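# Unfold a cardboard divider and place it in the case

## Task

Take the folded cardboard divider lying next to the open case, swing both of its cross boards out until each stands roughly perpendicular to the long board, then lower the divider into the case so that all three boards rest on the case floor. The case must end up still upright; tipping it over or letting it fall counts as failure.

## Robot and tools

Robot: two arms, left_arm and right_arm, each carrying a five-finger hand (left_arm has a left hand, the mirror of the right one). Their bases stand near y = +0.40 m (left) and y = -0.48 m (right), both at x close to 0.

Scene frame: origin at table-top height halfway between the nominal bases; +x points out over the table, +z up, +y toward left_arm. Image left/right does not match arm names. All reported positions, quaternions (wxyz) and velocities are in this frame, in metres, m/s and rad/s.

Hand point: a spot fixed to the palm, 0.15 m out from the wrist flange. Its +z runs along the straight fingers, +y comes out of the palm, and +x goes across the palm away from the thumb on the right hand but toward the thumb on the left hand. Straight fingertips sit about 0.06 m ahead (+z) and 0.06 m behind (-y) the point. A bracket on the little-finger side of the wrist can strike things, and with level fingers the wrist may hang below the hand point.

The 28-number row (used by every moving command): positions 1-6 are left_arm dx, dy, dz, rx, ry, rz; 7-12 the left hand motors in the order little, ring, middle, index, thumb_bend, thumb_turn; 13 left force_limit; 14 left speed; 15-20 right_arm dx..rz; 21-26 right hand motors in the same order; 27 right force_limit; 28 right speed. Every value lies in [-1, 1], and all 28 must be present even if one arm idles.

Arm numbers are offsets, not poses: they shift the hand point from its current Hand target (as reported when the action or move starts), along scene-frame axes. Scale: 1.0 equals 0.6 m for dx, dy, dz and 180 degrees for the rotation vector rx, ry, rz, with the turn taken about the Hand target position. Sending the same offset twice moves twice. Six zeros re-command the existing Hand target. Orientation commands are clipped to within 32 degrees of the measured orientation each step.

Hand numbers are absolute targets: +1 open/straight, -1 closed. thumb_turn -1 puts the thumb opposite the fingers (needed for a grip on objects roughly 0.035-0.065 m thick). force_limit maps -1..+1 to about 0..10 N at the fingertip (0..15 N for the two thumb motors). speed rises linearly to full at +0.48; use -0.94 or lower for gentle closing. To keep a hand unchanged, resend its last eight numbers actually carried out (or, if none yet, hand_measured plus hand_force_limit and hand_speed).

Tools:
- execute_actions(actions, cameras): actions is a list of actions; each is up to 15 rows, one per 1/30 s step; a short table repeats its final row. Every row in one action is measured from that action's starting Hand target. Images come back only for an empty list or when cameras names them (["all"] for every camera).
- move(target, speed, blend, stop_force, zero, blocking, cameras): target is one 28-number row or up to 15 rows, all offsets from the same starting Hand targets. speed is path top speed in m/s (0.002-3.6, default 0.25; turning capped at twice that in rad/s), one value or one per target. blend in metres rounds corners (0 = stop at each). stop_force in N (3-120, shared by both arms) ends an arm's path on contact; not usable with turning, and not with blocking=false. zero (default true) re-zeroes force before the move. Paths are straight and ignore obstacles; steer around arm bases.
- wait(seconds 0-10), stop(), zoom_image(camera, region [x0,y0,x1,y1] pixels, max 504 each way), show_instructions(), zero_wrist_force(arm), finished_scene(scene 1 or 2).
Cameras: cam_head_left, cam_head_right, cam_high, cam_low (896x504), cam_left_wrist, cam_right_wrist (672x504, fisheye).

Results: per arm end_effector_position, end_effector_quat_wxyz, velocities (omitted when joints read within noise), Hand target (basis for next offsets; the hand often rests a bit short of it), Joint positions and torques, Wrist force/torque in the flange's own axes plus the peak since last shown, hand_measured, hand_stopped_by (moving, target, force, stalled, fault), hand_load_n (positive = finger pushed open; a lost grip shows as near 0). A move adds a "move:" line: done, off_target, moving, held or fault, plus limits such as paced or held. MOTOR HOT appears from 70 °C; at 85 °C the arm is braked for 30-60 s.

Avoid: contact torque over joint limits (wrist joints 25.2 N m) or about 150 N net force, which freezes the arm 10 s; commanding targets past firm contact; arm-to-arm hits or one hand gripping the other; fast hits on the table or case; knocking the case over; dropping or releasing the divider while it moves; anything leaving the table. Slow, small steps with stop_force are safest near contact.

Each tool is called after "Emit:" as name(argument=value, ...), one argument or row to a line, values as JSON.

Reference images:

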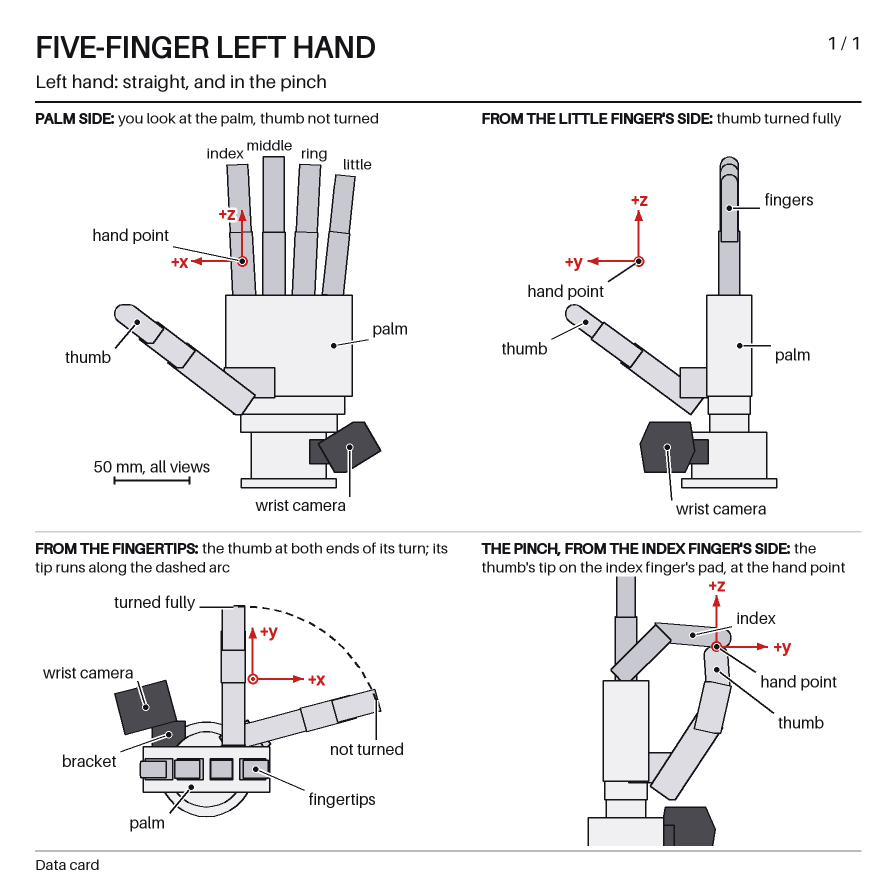

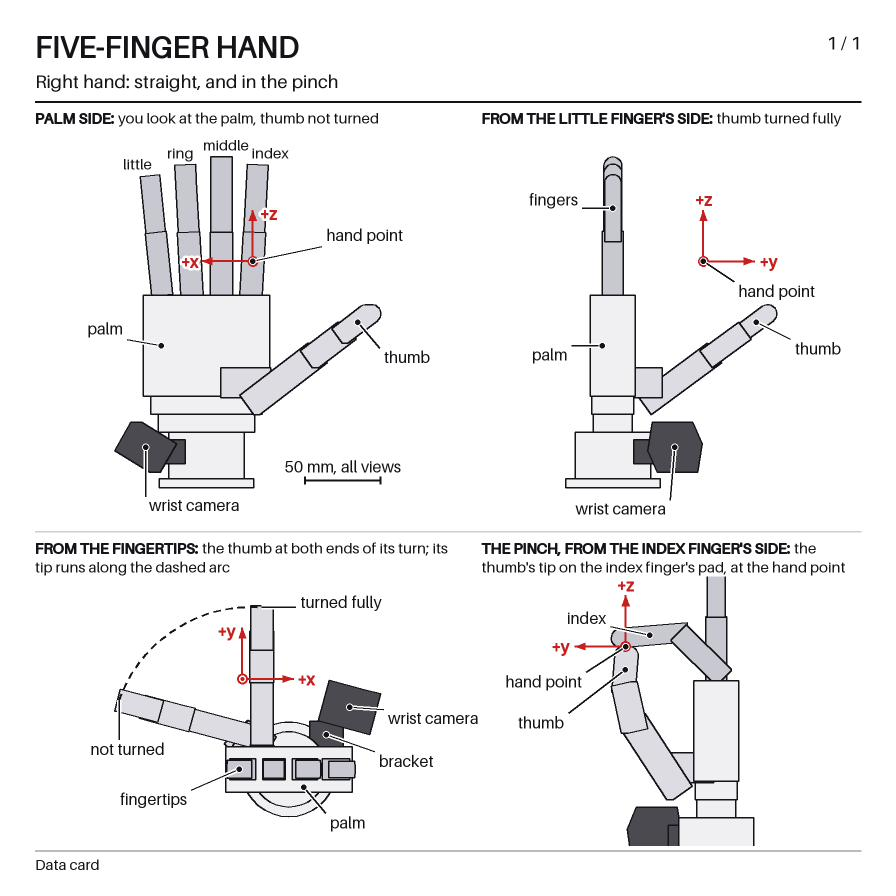

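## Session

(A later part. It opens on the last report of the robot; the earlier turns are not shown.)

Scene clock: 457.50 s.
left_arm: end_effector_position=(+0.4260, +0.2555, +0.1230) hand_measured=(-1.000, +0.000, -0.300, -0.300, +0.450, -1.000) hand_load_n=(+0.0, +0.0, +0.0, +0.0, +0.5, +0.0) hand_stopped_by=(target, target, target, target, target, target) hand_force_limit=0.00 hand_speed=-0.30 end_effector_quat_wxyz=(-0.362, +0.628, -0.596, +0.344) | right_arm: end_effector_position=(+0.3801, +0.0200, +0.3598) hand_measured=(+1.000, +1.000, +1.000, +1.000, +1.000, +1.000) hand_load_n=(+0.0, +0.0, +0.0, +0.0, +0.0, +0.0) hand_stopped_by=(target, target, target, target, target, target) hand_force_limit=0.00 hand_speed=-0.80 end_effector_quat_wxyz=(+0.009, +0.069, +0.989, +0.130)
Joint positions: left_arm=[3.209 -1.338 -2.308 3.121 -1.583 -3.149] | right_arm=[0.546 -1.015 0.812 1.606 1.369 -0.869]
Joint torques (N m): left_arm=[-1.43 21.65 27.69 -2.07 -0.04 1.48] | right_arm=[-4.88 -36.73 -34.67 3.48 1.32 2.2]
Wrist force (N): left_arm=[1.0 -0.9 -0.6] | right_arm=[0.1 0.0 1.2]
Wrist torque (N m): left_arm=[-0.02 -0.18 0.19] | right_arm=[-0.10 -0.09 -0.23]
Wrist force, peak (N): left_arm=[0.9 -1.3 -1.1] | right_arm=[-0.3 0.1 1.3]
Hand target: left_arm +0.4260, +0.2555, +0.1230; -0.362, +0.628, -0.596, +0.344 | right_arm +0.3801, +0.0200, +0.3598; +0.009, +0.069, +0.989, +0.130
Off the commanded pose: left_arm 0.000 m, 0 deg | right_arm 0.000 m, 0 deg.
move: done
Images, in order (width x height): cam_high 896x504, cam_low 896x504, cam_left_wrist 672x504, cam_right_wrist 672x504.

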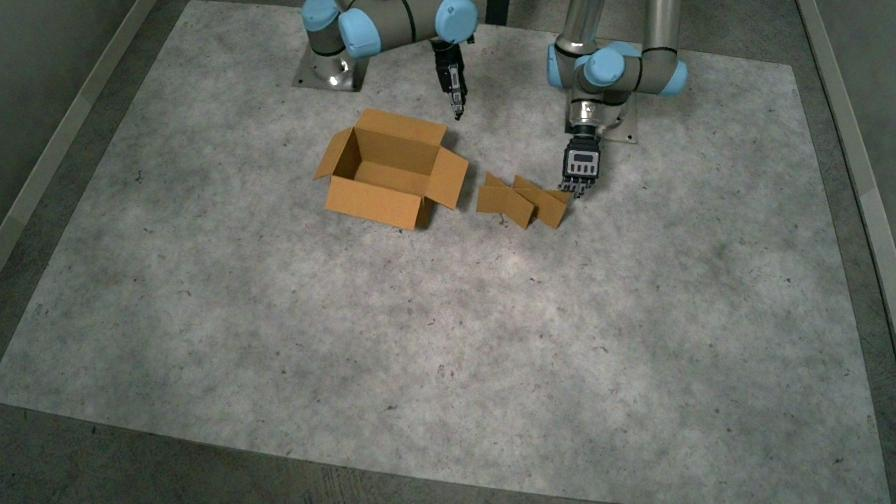

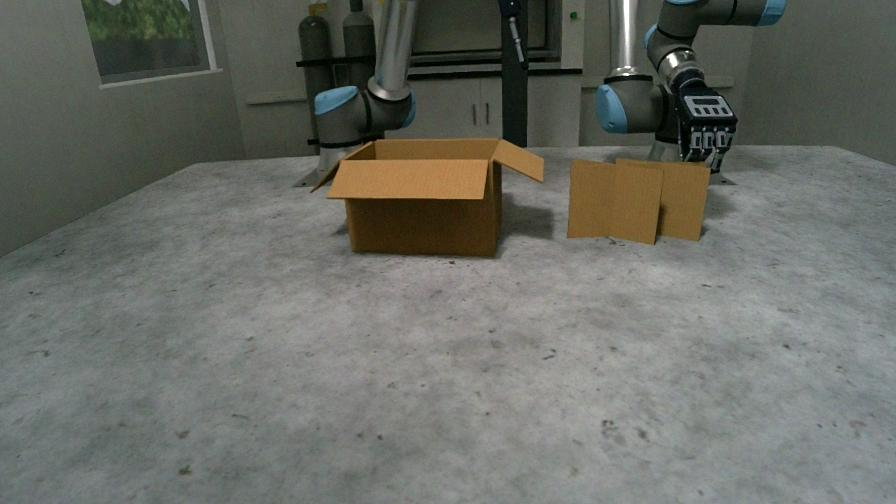

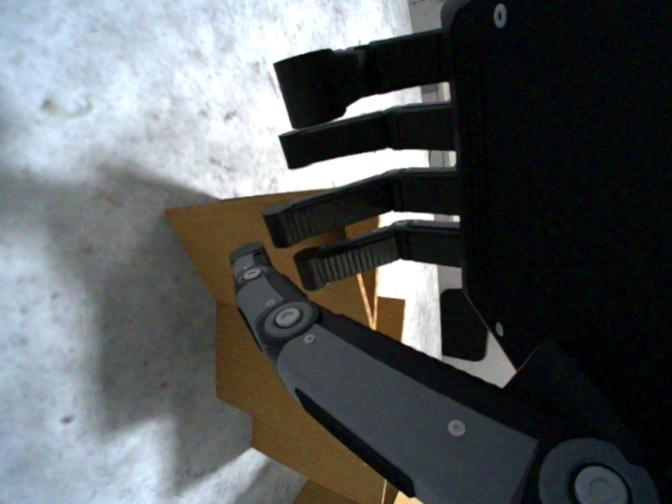

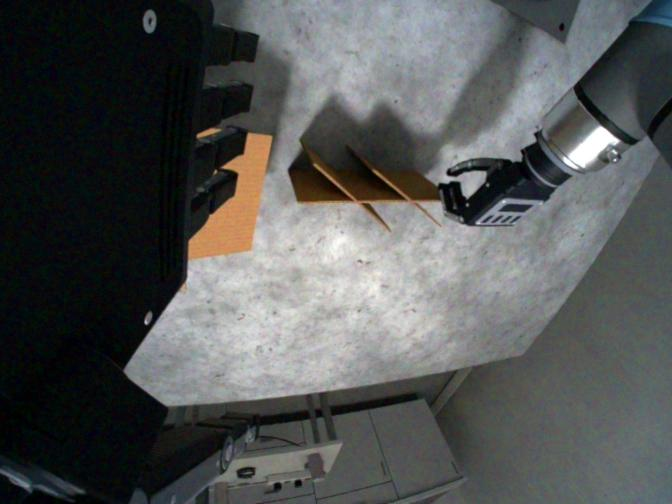

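Emit:
move(
  target=[0.0,0,0.0667,0,0,0,-1,0,-0.3,-0.3,0.45,-1,0,-0.3,0,0,0,0,0,0,1,1,1,1,1,1,0,-0.8],
  speed=0.08,
)

Emit:
move(
  target=[0.0417,0.01,0,0,0,0,-1,0,-0.3,-0.3,0.45,-1,0,-0.3,0,0,0,0,0,0,1,1,1,1,1,1,0,-0.8],
  speed=0.08,
)

Emit:
move(
  target=[0.0,0,-0.0350,0,0,0,-1,0,-0.3,-0.3,0.45,-1,0,-0.3,0,0,0,0,0,0,1,1,1,1,1,1,0,-0.8],
  speed=0.05,
  stop_force=3,
  cameras=["cam_high","cam_low","cam_left_wrist","cam_right_wrist"],
)

Emit:
zoom_image(
  camera="cam_high",
  region=[540, 130, 620, 210],
)

Emit:
zoom_image(
  camera="cam_low",
  region=[600, 90, 780, 230],
)

Emit:
zoom_image(
  camera="cam_right_wrist",
  region=[400, 130, 560, 260],
)

Emit:
zoom_image(
  camera="cam_left_wrist",
  region=[180, 180, 380, 380],
)

Scene clock: 532.97 s.
left_arm: end_effector_position=(+0.4261, +0.2555, +0.1631) hand_measured=(-1.000, +0.000, -0.300, -0.300, +0.450, -1.000) hand_load_n=(+0.0, +0.0, +0.0, +0.0, +0.0, +0.0) hand_stopped_by=(target, target, target, target, target, target) hand_force_limit=0.00 hand_speed=-0.30 end_effector_quat_wxyz=(-0.362, +0.628, -0.596, +0.344) | right_arm: end_effector_position=(+0.3801, +0.0200, +0.3598) hand_measured=(+1.000, +1.000, +1.000, +1.000, +1.000, +1.000) hand_load_n=(+0.0, +0.0, +0.0, +0.0, +0.0, +0.0) hand_stopped_by=(target, target, target, target, target, target) hand_force_limit=0.00 hand_speed=-0.80 end_effector_quat_wxyz=(+0.009, +0.069, +0.989, +0.130)
Joint positions: left_arm=[3.209 -1.285 -2.231 2.992 -1.583 -3.149] | right_arm=[0.546 -1.015 0.812 1.606 1.369 -0.869]
Joint torques (N m): left_arm=[8.75 -3.97 7.11 1.06 2.13 2.14] | right_arm=[-5.65 -37.35 -35.22 3.33 1.71 2.37]
Wrist force (N): left_arm=[0.8 -1.1 -0.7] | right_arm=[-0.2 -0.1 1.1]
Wrist torque (N m): left_arm=[-0.06 -0.18 0.19] | right_arm=[-0.10 -0.04 -0.25]
Wrist force, peak (N): left_arm=[0.9 -2.0 -1.2] | right_arm=[-0.1 0.4 1.2]
Hand target: left_arm +0.4260, +0.2555, +0.1630; -0.362, +0.628, -0.596, +0.344 | right_arm +0.3801, +0.0200, +0.3598; +0.009, +0.069, +0.989, +0.130
Off the commanded pose: left_arm 0.000 m, 0 deg | right_arm 0.000 m, 0 deg.
move: done

Scene clock: 533.73 s.
left_arm: end_effector_position=(+0.4512, +0.2615, +0.1631) hand_measured=(-1.000, +0.000, -0.300, -0.300, +0.450, -1.000) hand_load_n=(+0.5, +0.0, +0.0, +0.0, -0.5, +0.0) hand_stopped_by=(target, target, target, target, target, target) hand_force_limit=0.00 hand_speed=-0.30 end_effector_quat_wxyz=(-0.362, +0.628, -0.596, +0.344) | right_arm: end_effector_position=(+0.3801, +0.0200, +0.3598) hand_measured=(+1.000, +1.000, +1.000, +1.000, +1.000, +1.000) hand_load_n=(+0.0, +0.0, +0.0, +0.0, +0.0, +0.0) hand_stopped_by=(target, target, target, target, target, target) hand_force_limit=0.00 hand_speed=-0.80 end_effector_quat_wxyz=(+0.009, +0.069, +0.989, +0.130)
Joint positions: left_arm=[3.232 -1.346 -2.188 3.01 -1.563 -3.137] | right_arm=[0.546 -1.015 0.812 1.606 1.369 -0.869]
Joint torques (N m): left_arm=[-9.27 20.01 9.67 -1.72 -2.13 -0.65] | right_arm=[-4.66 -38.66 -35.86 3.2 1.65 2.51]
Wrist force (N): left_arm=[1.1 -1.3 -0.6] | right_arm=[-0.1 0.3 0.9]
Wrist torque (N m): left_arm=[-0.12 -0.23 0.13] | right_arm=[-0.04 -0.06 -0.23]
Wrist force, peak (N): left_arm=[1.1 -1.5 -0.6] | right_arm=[-0.3 0.2 1.2]
Hand target: left_arm +0.4510, +0.2615, +0.1630; -0.362, +0.628, -0.596, +0.344 | right_arm +0.3801, +0.0200, +0.3598; +0.009, +0.069, +0.989, +0.130
Off the commanded pose: left_arm 0.000 m, 0 deg | right_arm 0.000 m, 0 deg.
move: done

Scene clock: 535.23 s.
left_arm: end_effector_position=(+0.4510, +0.2615, +0.1420) hand_measured=(-1.000, +0.000, -0.300, -0.300, +0.450, -1.000) hand_load_n=(+0.0, +0.0, +0.0, +0.0, +0.0, +0.0) hand_stopped_by=(target, target, target, target, target, target) hand_force_limit=0.00 hand_speed=-0.30 end_effector_quat_wxyz=(-0.362, +0.628, -0.596, +0.344) | right_arm: end_effector_position=(+0.3801, +0.0200, +0.3598) hand_measured=(+1.000, +1.000, +1.000, +1.000, +1.000, +1.000) hand_load_n=(+0.0, +0.0, +0.0, +0.0, +0.0, +0.0) hand_stopped_by=(target, target, target, target, target, target) hand_force_limit=0.00 hand_speed=-0.80 end_effector_quat_wxyz=(+0.009, +0.069, +0.989, +0.130)
Joint positions: left_arm=[3.232 -1.371 -2.228 3.075 -1.563 -3.137] | right_arm=[0.546 -1.015 0.812 1.606 1.369 -0.869]
Joint torques (N m): left_arm=[-6.77 23.07 27.53 -2.01 -1.86 -2.64] | right_arm=[-4.85 -38.05 -33.68 3.48 1.81 2.23]
Wrist force (N): left_arm=[1.1 -1.0 -0.9] | right_arm=[-0.2 0.2 0.9]
Wrist torque (N m): left_arm=[-0.01 -0.23 0.13] | right_arm=[-0.05 -0.04 -0.24]
Wrist force, peak (N): left_arm=[1.1 -1.9 -0.8] | right_arm=[-0.1 0.1 1.3]
Hand target: left_arm +0.4510, +0.2615, +0.1420; -0.362, +0.628, -0.596, +0.344 | right_arm +0.3801, +0.0200, +0.3598; +0.009, +0.069, +0.989, +0.130
Off the commanded pose: left_arm 0.000 m, 0 deg | right_arm 0.000 m, 0 deg.
move: done
Images, in order (width x height): cam_high 896x504, cam_low 896x504, cam_left_wrist 672x504, cam_right_wrist 672x504.

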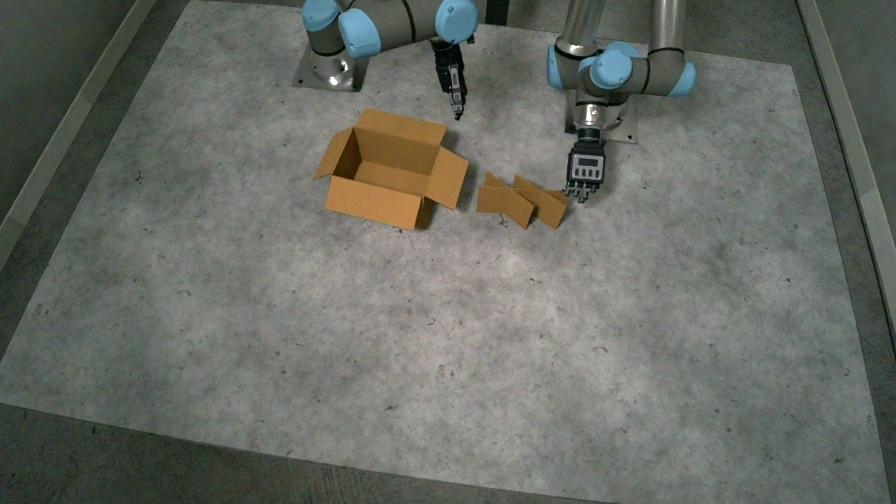

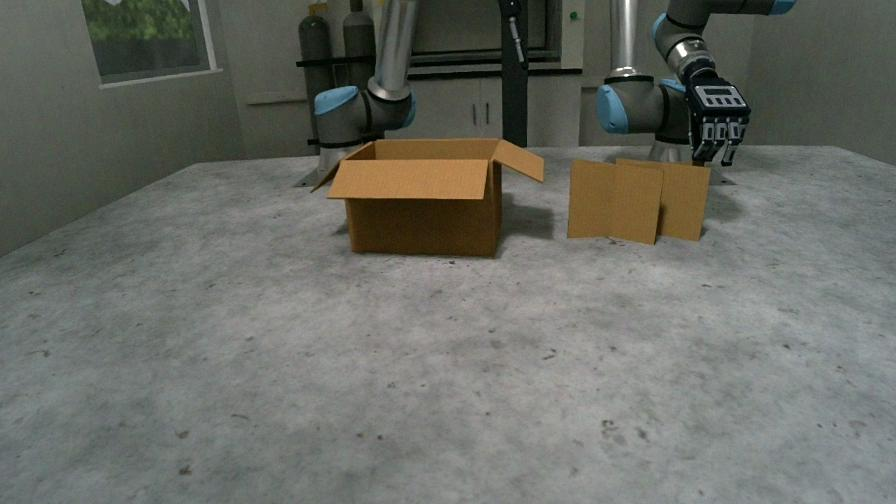

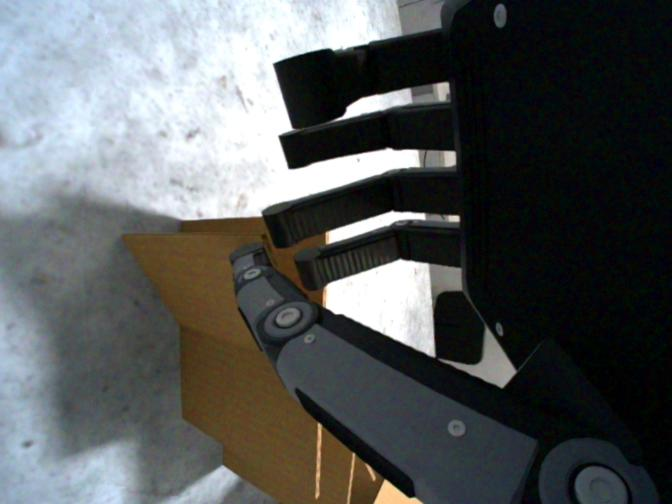

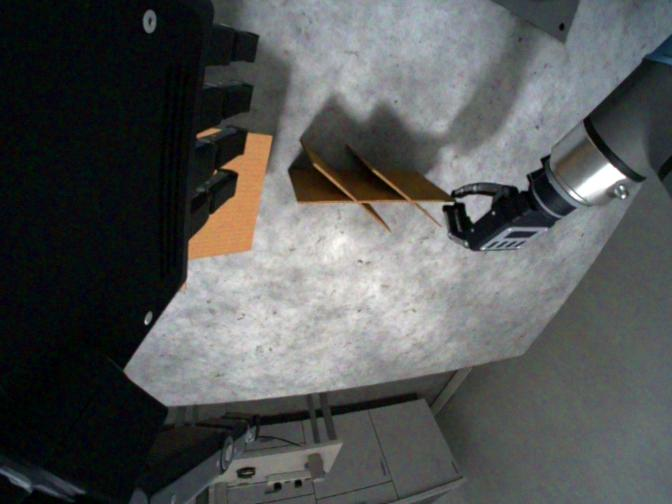

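Scaled by 6.300 from the camera's 896x504 image, which has a finer 1280x720 frame.

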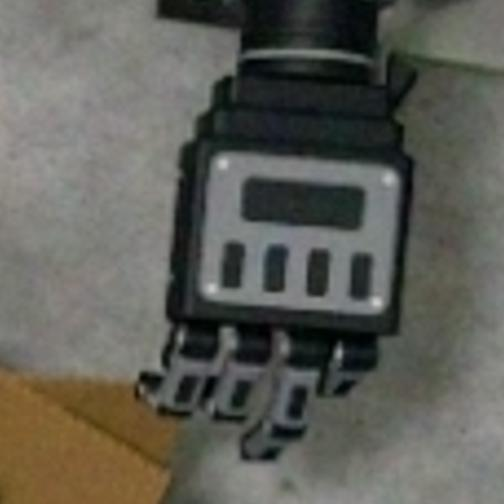

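Scaled by 2.800 from the camera's 896x504 image, which has a finer 1280x720 frame.

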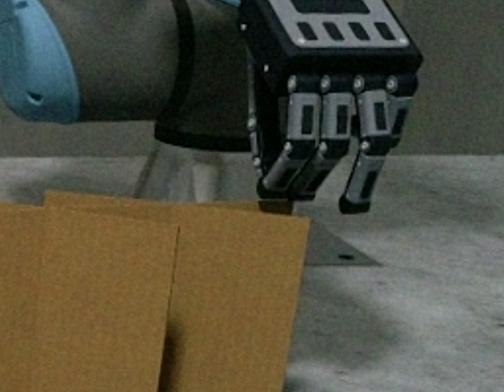

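Scaled by 3.150 from the camera's 672x504 image, which has a finer 960x720 frame.

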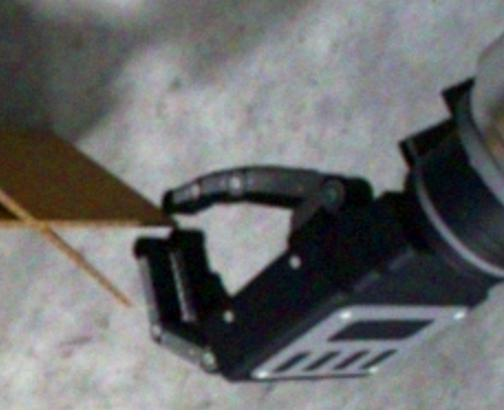

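Scaled by 2.520 from the camera's 672x504 image, which has a finer 960x720 frame.

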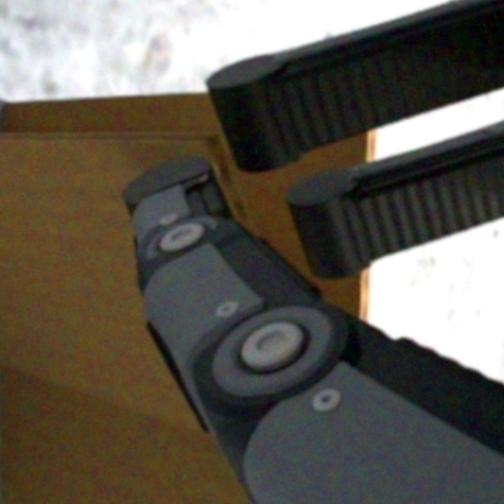

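Emit:
move(
  target=[0.0,-0.0067,-0.0350,0,0,0,-1,0,-0.3,-0.3,0.45,-1,0,-0.3,0,0,0,0,0,0,1,1,1,1,1,1,0,-0.8],
  speed=0.03,
  stop_force=3,
  cameras=["cam_high","cam_low","cam_left_wrist","cam_right_wrist"],
)

Emit:
zoom_image(
  camera="cam_high",
  region=[540, 130, 620, 210],
)

Emit:
zoom_image(
  camera="cam_low",
  region=[600, 90, 780, 230],
)

Emit:
zoom_image(
  camera="cam_right_wrist",
  region=[400, 130, 560, 260],
)

Emit:
zoom_image(
  camera="cam_left_wrist",
  region=[180, 180, 380, 380],
)

Scene clock: 551.30 s.
left_arm: end_effector_position=(+0.4510, +0.2575, +0.1210) hand_measured=(-1.000, +0.000, -0.300, -0.300, +0.450, -1.000) hand_load_n=(+0.0, +0.0, +0.0, +0.0, +0.0, +0.0) hand_stopped_by=(target, target, target, target, target, target) hand_force_limit=0.00 hand_speed=-0.30 end_effector_quat_wxyz=(-0.362, +0.628, -0.596, +0.344) | right_arm: end_effector_position=(+0.3801, +0.0200, +0.3598) hand_measured=(+1.000, +1.000, +1.000, +1.000, +1.000, +1.000) hand_load_n=(+0.0, +0.0, +0.0, +0.0, +0.0, +0.0) hand_stopped_by=(target, target, target, target, target, target) hand_force_limit=0.00 hand_speed=-0.80 end_effector_quat_wxyz=(+0.009, +0.069, +0.989, +0.130)
Joint positions: left_arm=[3.214 -1.407 -2.261 3.144 -1.579 -3.147] | right_arm=[0.546 -1.015 0.812 1.606 1.369 -0.869]
Joint torques (N m): left_arm=[8.71 23.16 27.67 -2.1 2.09 2.73] | right_arm=[-3.37 -37.77 -33.61 3.16 1.64 2.59]
Wrist force (N): left_arm=[0.5 -0.6 -0.6] | right_arm=[0.0 0.0 0.9]
Wrist torque (N m): left_arm=[0.02 -0.10 0.12] | right_arm=[-0.07 -0.07 -0.23]
Wrist force, peak (N): left_arm=[0.6 -2.2 -1.2] | right_arm=[-0.1 0.1 1.4]
Hand target: left_arm +0.4510, +0.2575, +0.1210; -0.362, +0.628, -0.596, +0.344 | right_arm +0.3801, +0.0200, +0.3598; +0.009, +0.069, +0.989, +0.130
Off the commanded pose: left_arm 0.000 m, 0 deg | right_arm 0.000 m, 0 deg.
move: done
Images, in order (width x height): cam_high 896x504, cam_low 896x504, cam_left_wrist 672x504, cam_right_wrist 672x504.

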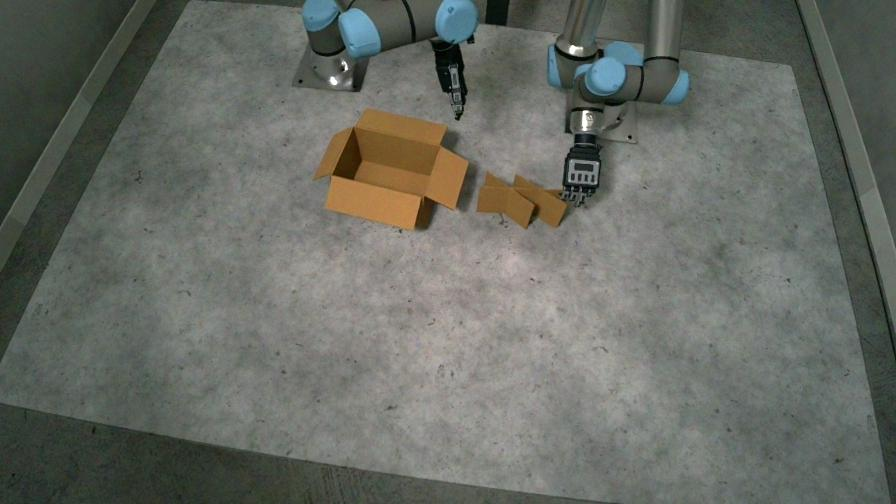

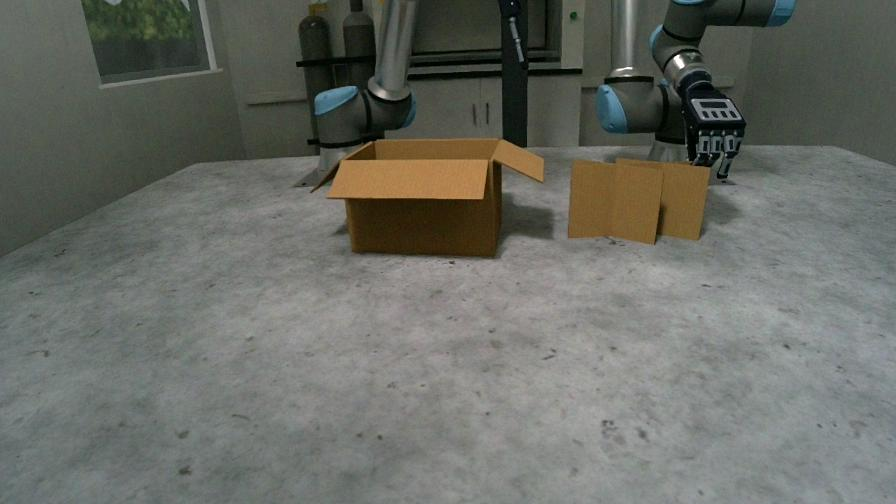

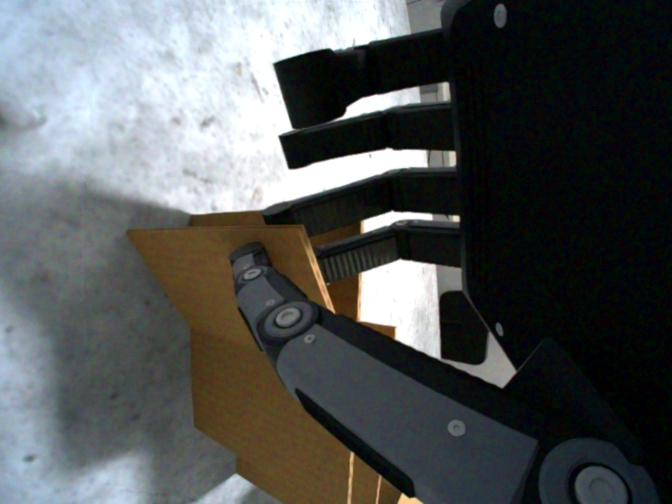

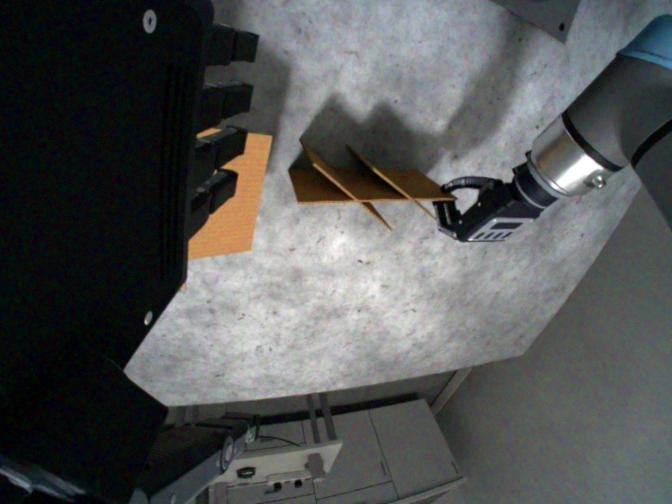

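Scaled by 6.300 from the camera's 896x504 image, which has a finer 1280x720 frame.

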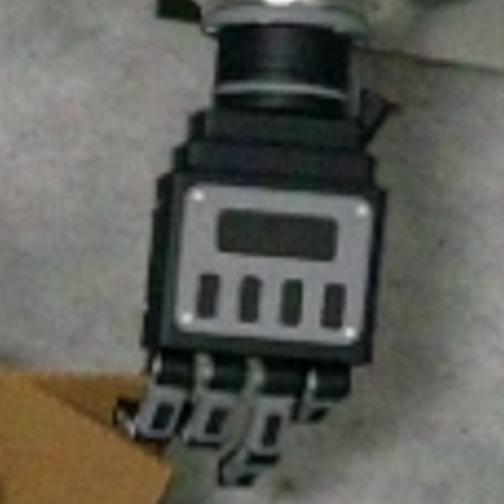

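Scaled by 2.800 from the camera's 896x504 image, which has a finer 1280x720 frame.

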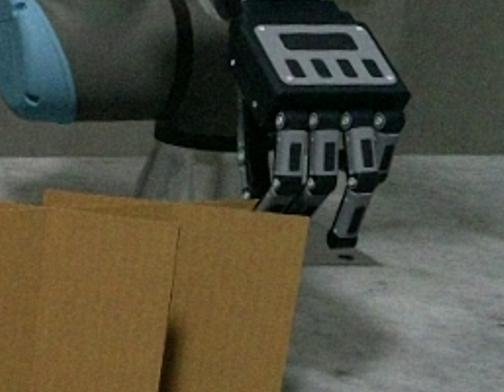

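Scaled by 3.150 from the camera's 672x504 image, which has a finer 960x720 frame.

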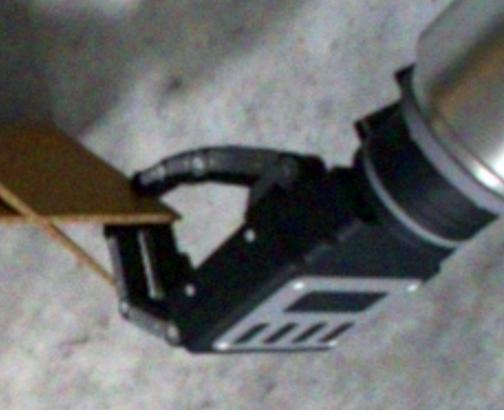

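Scaled by 2.520 from the camera's 672x504 image, which has a finer 960x720 frame.

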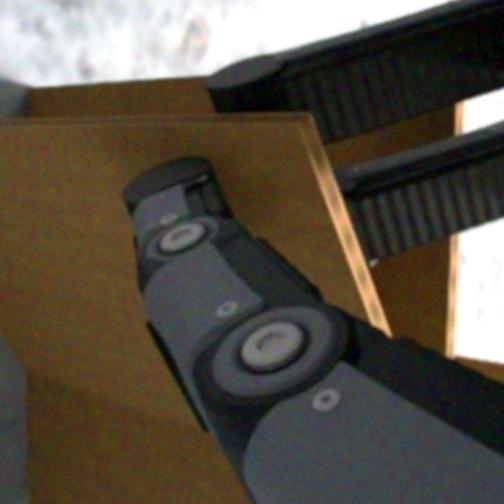

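Emit:
move(
  target=[0.0,0,0,0,0,0,-1,0,-0.3,-0.3,-0.1,-1,-0.5,-0.9,0,0,0,0,0,0,1,1,1,1,1,1,0,-0.8],
  speed=0.03,
  cameras=["cam_high","cam_low","cam_left_wrist"],
)

Emit:
zoom_image(
  camera="cam_left_wrist",
  region=[180, 180, 380, 380],
)

Scene clock: 558.13 s.
left_arm: end_effector_position=(+0.4510, +0.2575, +0.1210) hand_measured=(-1.000, +0.000, -0.300, -0.300, +0.386, -1.000) hand_load_n=(+0.0, +0.0, +2.0, +0.0, +4.5, +0.5) hand_stopped_by=(target, target, target, target, force, target) hand_force_limit=-0.50 hand_speed=-0.90 end_effector_quat_wxyz=(-0.362, +0.628, -0.596, +0.344) | right_arm: end_effector_position=(+0.3801, +0.0200, +0.3598) hand_measured=(+1.000, +1.000, +1.000, +1.000, +1.000, +1.000) hand_load_n=(+0.0, +0.0, +0.0, +0.0, +0.0, +0.0) hand_stopped_by=(target, target, target, target, target, target) hand_force_limit=0.00 hand_speed=-0.80 end_effector_quat_wxyz=(+0.009, +0.069, +0.989, +0.130)
Joint positions: left_arm=[3.214 -1.407 -2.261 3.144 -1.579 -3.147] | right_arm=[0.546 -1.015 0.812 1.606 1.369 -0.869]
Joint torques (N m): left_arm=[7.61 24.04 27.19 -2.07 2.16 2.79] | right_arm=[-2.67 -38.83 -33.48 3.31 2 2.46]
Wrist force (N): left_arm=[0.5 -0.7 -0.7] | right_arm=[0.0 0.1 0.9]
Wrist torque (N m): left_arm=[0.03 -0.10 0.12] | right_arm=[-0.07 -0.07 -0.23]
Wrist force, peak (N): left_arm=[0.9 -1.0 -0.8] | right_arm=[-0.3 0.2 1.4]
Hand target: left_arm +0.4510, +0.2575, +0.1210; -0.362, +0.628, -0.596, +0.344 | right_arm +0.3801, +0.0200, +0.3598; +0.009, +0.069, +0.989, +0.130
Off the commanded pose: left_arm 0.000 m, 0 deg | right_arm 0.000 m, 0 deg.
move: done
Images, in order (width x height): cam_high 896x504, cam_low 896x504, cam_left_wrist 672x504.

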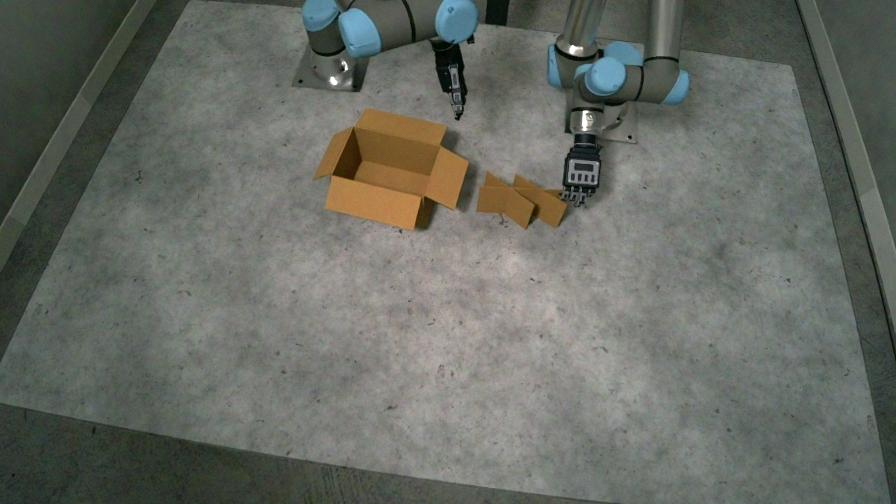

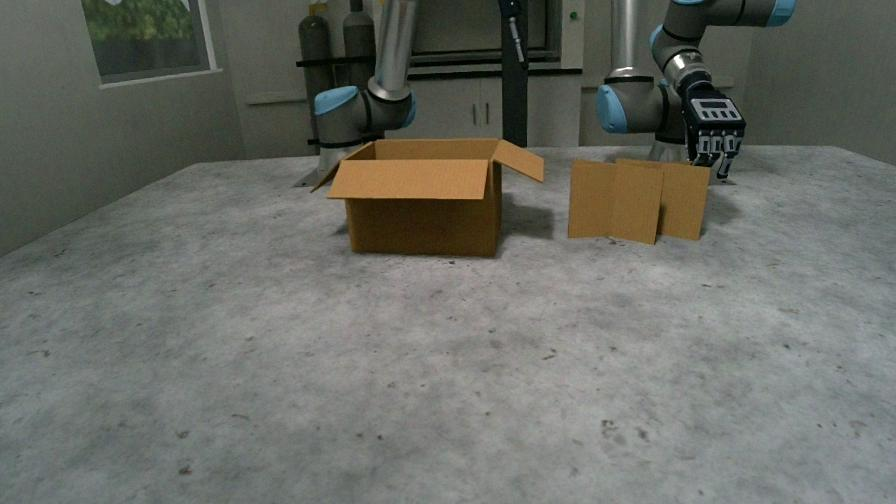

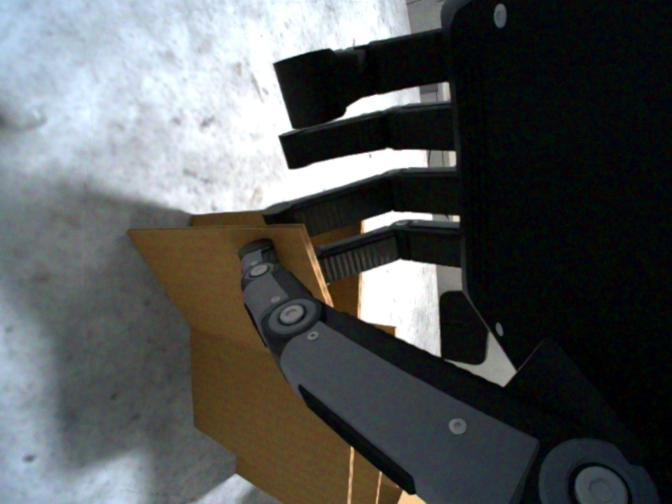

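Scaled by 2.520 from the camera's 672x504 image, which has a finer 960x720 frame.

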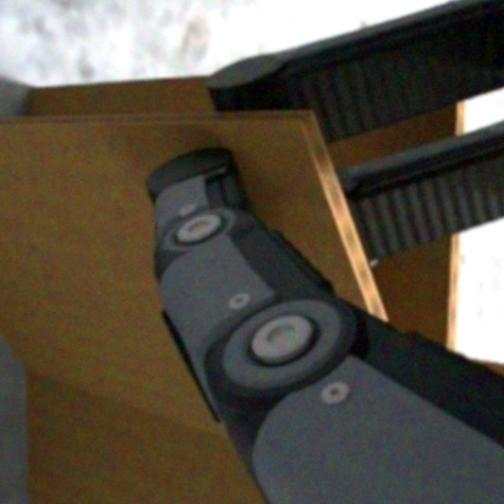

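Emit:
move(
  target=[0.0,0,0,0,0,0,-1,0,-0.6,-0.6,-0.1,-1,-0.4,-0.9,0,0,0,0,0,0,1,1,1,1,1,1,0,-0.8],
  speed=0.03,
  cameras=["cam_high","cam_left_wrist"],
)

Emit:
zoom_image(
  camera="cam_left_wrist",
  region=[180, 180, 380, 380],
)

Emit:
zoom_image(
  camera="cam_high",
  region=[460, 130, 620, 250],
)

Scene clock: 564.57 s.
left_arm: end_effector_position=(+0.4510, +0.2575, +0.1210) hand_measured=(-1.000, +0.000, -0.308, -0.372, +0.386, -1.000) hand_load_n=(+0.5, +0.0, +5.0, +3.0, +7.5, -0.5) hand_stopped_by=(target, target, force, force, force, target) hand_force_limit=-0.40 hand_speed=-0.90 end_effector_quat_wxyz=(-0.362, +0.628, -0.596, +0.344) | right_arm: end_effector_position=(+0.3801, +0.0200, +0.3598) hand_measured=(+1.000, +1.000, +1.000, +1.000, +1.000, +1.000) hand_load_n=(+0.0, +0.0, +0.0, +0.0, +0.0, +0.0) hand_stopped_by=(target, target, target, target, target, target) hand_force_limit=0.00 hand_speed=-0.80 end_effector_quat_wxyz=(+0.009, +0.069, +0.989, +0.130)
Joint positions: left_arm=[3.214 -1.407 -2.261 3.144 -1.579 -3.147] | right_arm=[0.546 -1.015 0.812 1.606 1.369 -0.869]
Joint torques (N m): left_arm=[8.54 22.33 27.34 -1.8 2.27 2.88] | right_arm=[-3.07 -38.84 -33.89 3.47 1.99 2.18]
Wrist force (N): left_arm=[0.8 -1.0 -0.8] | right_arm=[-0.1 0.1 1.1]
Wrist torque (N m): left_arm=[-0.04 -0.13 0.13] | right_arm=[-0.06 -0.05 -0.24]
Wrist force, peak (N): left_arm=[0.8 -1.1 -0.9] | right_arm=[-0.3 0.4 1.3]
Hand target: left_arm +0.4510, +0.2575, +0.1210; -0.362, +0.628, -0.596, +0.344 | right_arm +0.3801, +0.0200, +0.3598; +0.009, +0.069, +0.989, +0.130
Off the commanded pose: left_arm 0.000 m, 0 deg | right_arm 0.000 m, 0 deg.
move: done
Images, in order (width x height): cam_high 896x504, cam_left_wrist 672x504.

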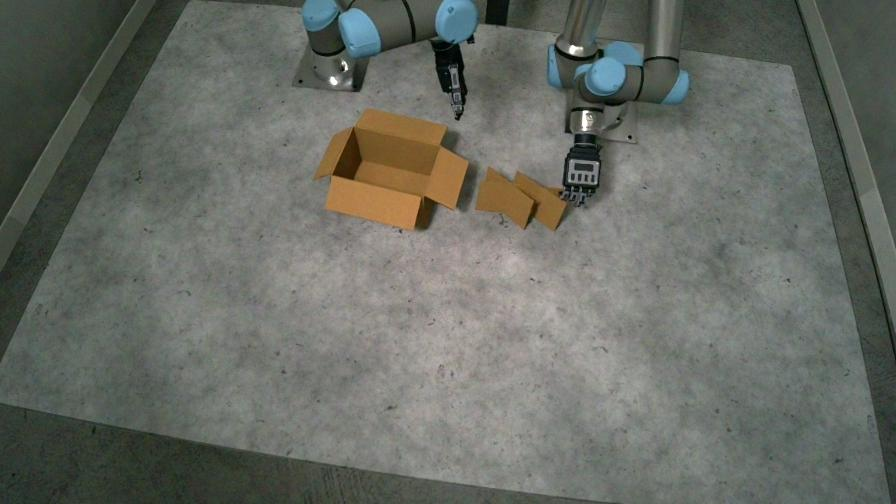

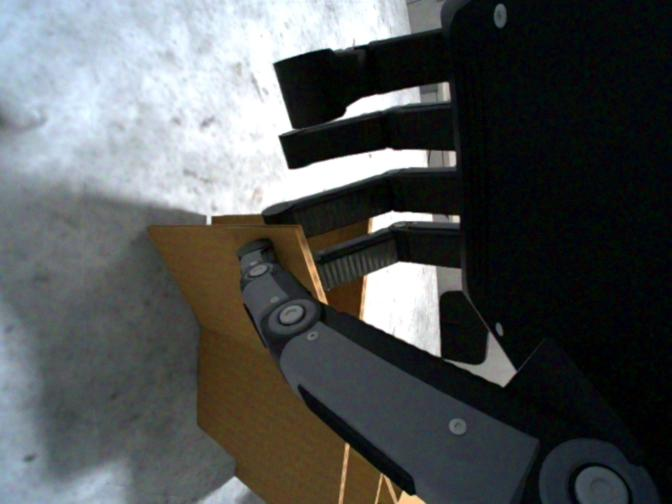

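Scaled by 2.520 from the camera's 672x504 image, which has a finer 960x720 frame.

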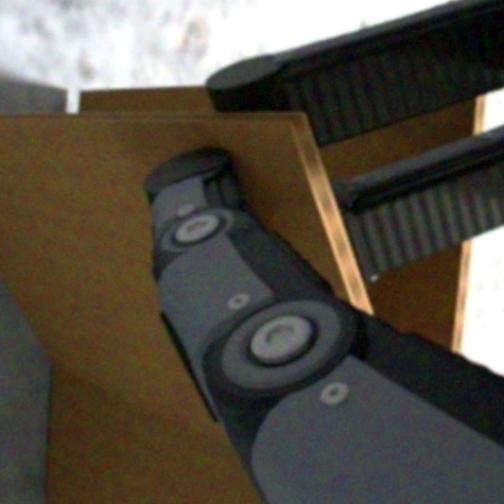

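Scaled by 3.150 from the camera's 896x504 image, which has a finer 1280x720 frame.

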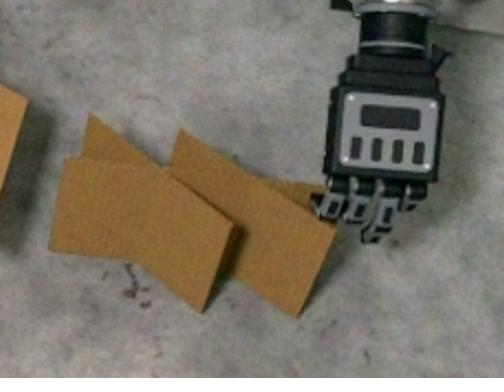

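Emit:
wait(
  seconds=0.1,
  cameras=["cam_right_wrist"],
)

Emit:
zoom_image(
  camera="cam_right_wrist",
  region=[270, 110, 490, 260],
)

Scene clock: 570.60 s.
left_arm: end_effector_position=(+0.4510, +0.2575, +0.1210) hand_measured=(-1.000, +0.000, -0.308, -0.372, +0.386, -1.000) hand_load_n=(+0.5, +0.0, +5.5, +2.5, +7.5, -0.5) hand_stopped_by=(target, target, force, force, force, target) hand_force_limit=-0.40 hand_speed=-0.90 end_effector_quat_wxyz=(-0.362, +0.628, -0.596, +0.344) | right_arm: end_effector_position=(+0.3801, +0.0200, +0.3598) hand_measured=(+1.000, +1.000, +1.000, +1.000, +1.000, +1.000) hand_load_n=(+0.0, +0.0, +0.0, +0.0, +0.0, +0.0) hand_stopped_by=(target, target, target, target, target, target) hand_force_limit=0.00 hand_speed=-0.80 end_effector_quat_wxyz=(+0.009, +0.069, +0.989, +0.130)
Joint positions: left_arm=[3.214 -1.407 -2.261 3.144 -1.579 -3.147] | right_arm=[0.546 -1.015 0.812 1.606 1.369 -0.869]
Joint torques (N m): left_arm=[8.76 21.79 25.26 -1.76 1.18 2.83] | right_arm=[-2.45 -38.62 -34.36 3.36 1.86 2.35]
Wrist force (N): left_arm=[0.8 -0.9 -0.7] | right_arm=[-0.1 0.1 0.9]
Wrist torque (N m): left_arm=[-0.03 -0.12 0.13] | right_arm=[-0.06 -0.06 -0.24]
Wrist force, peak (N): left_arm=[0.8 -1.3 -0.9] | right_arm=[0.0 0.1 1.4]
Hand target: left_arm +0.4510, +0.2575, +0.1210; -0.362, +0.628, -0.596, +0.344 | right_arm +0.3801, +0.0200, +0.3598; +0.009, +0.069, +0.989, +0.130
Off the commanded pose: left_arm 0.000 m, 0 deg | right_arm 0.000 m, 0 deg.
wait: 0.10 s; at rest from the start
Images, in order (width x height): cam_right_wrist 672x504.

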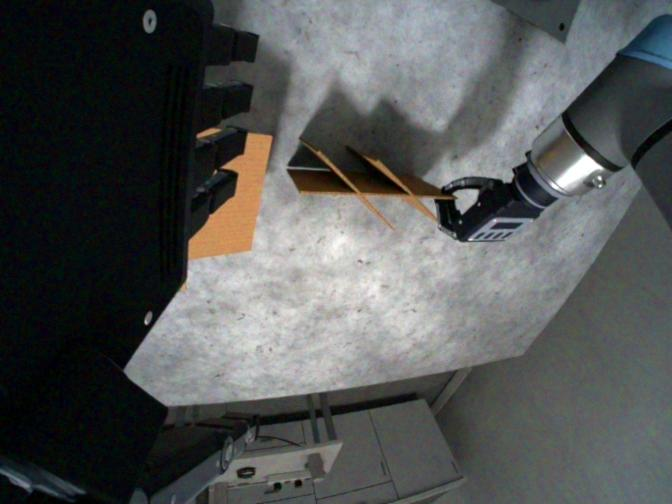

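Scaled by 2.291 from the camera's 672x504 image, which has a finer 960x720 frame.

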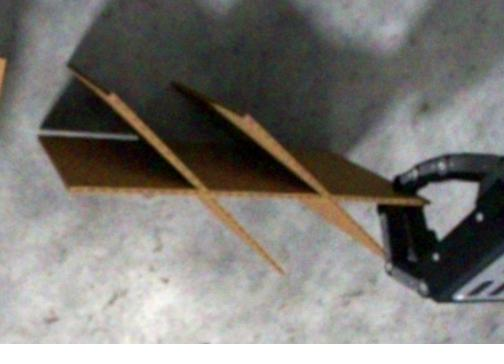

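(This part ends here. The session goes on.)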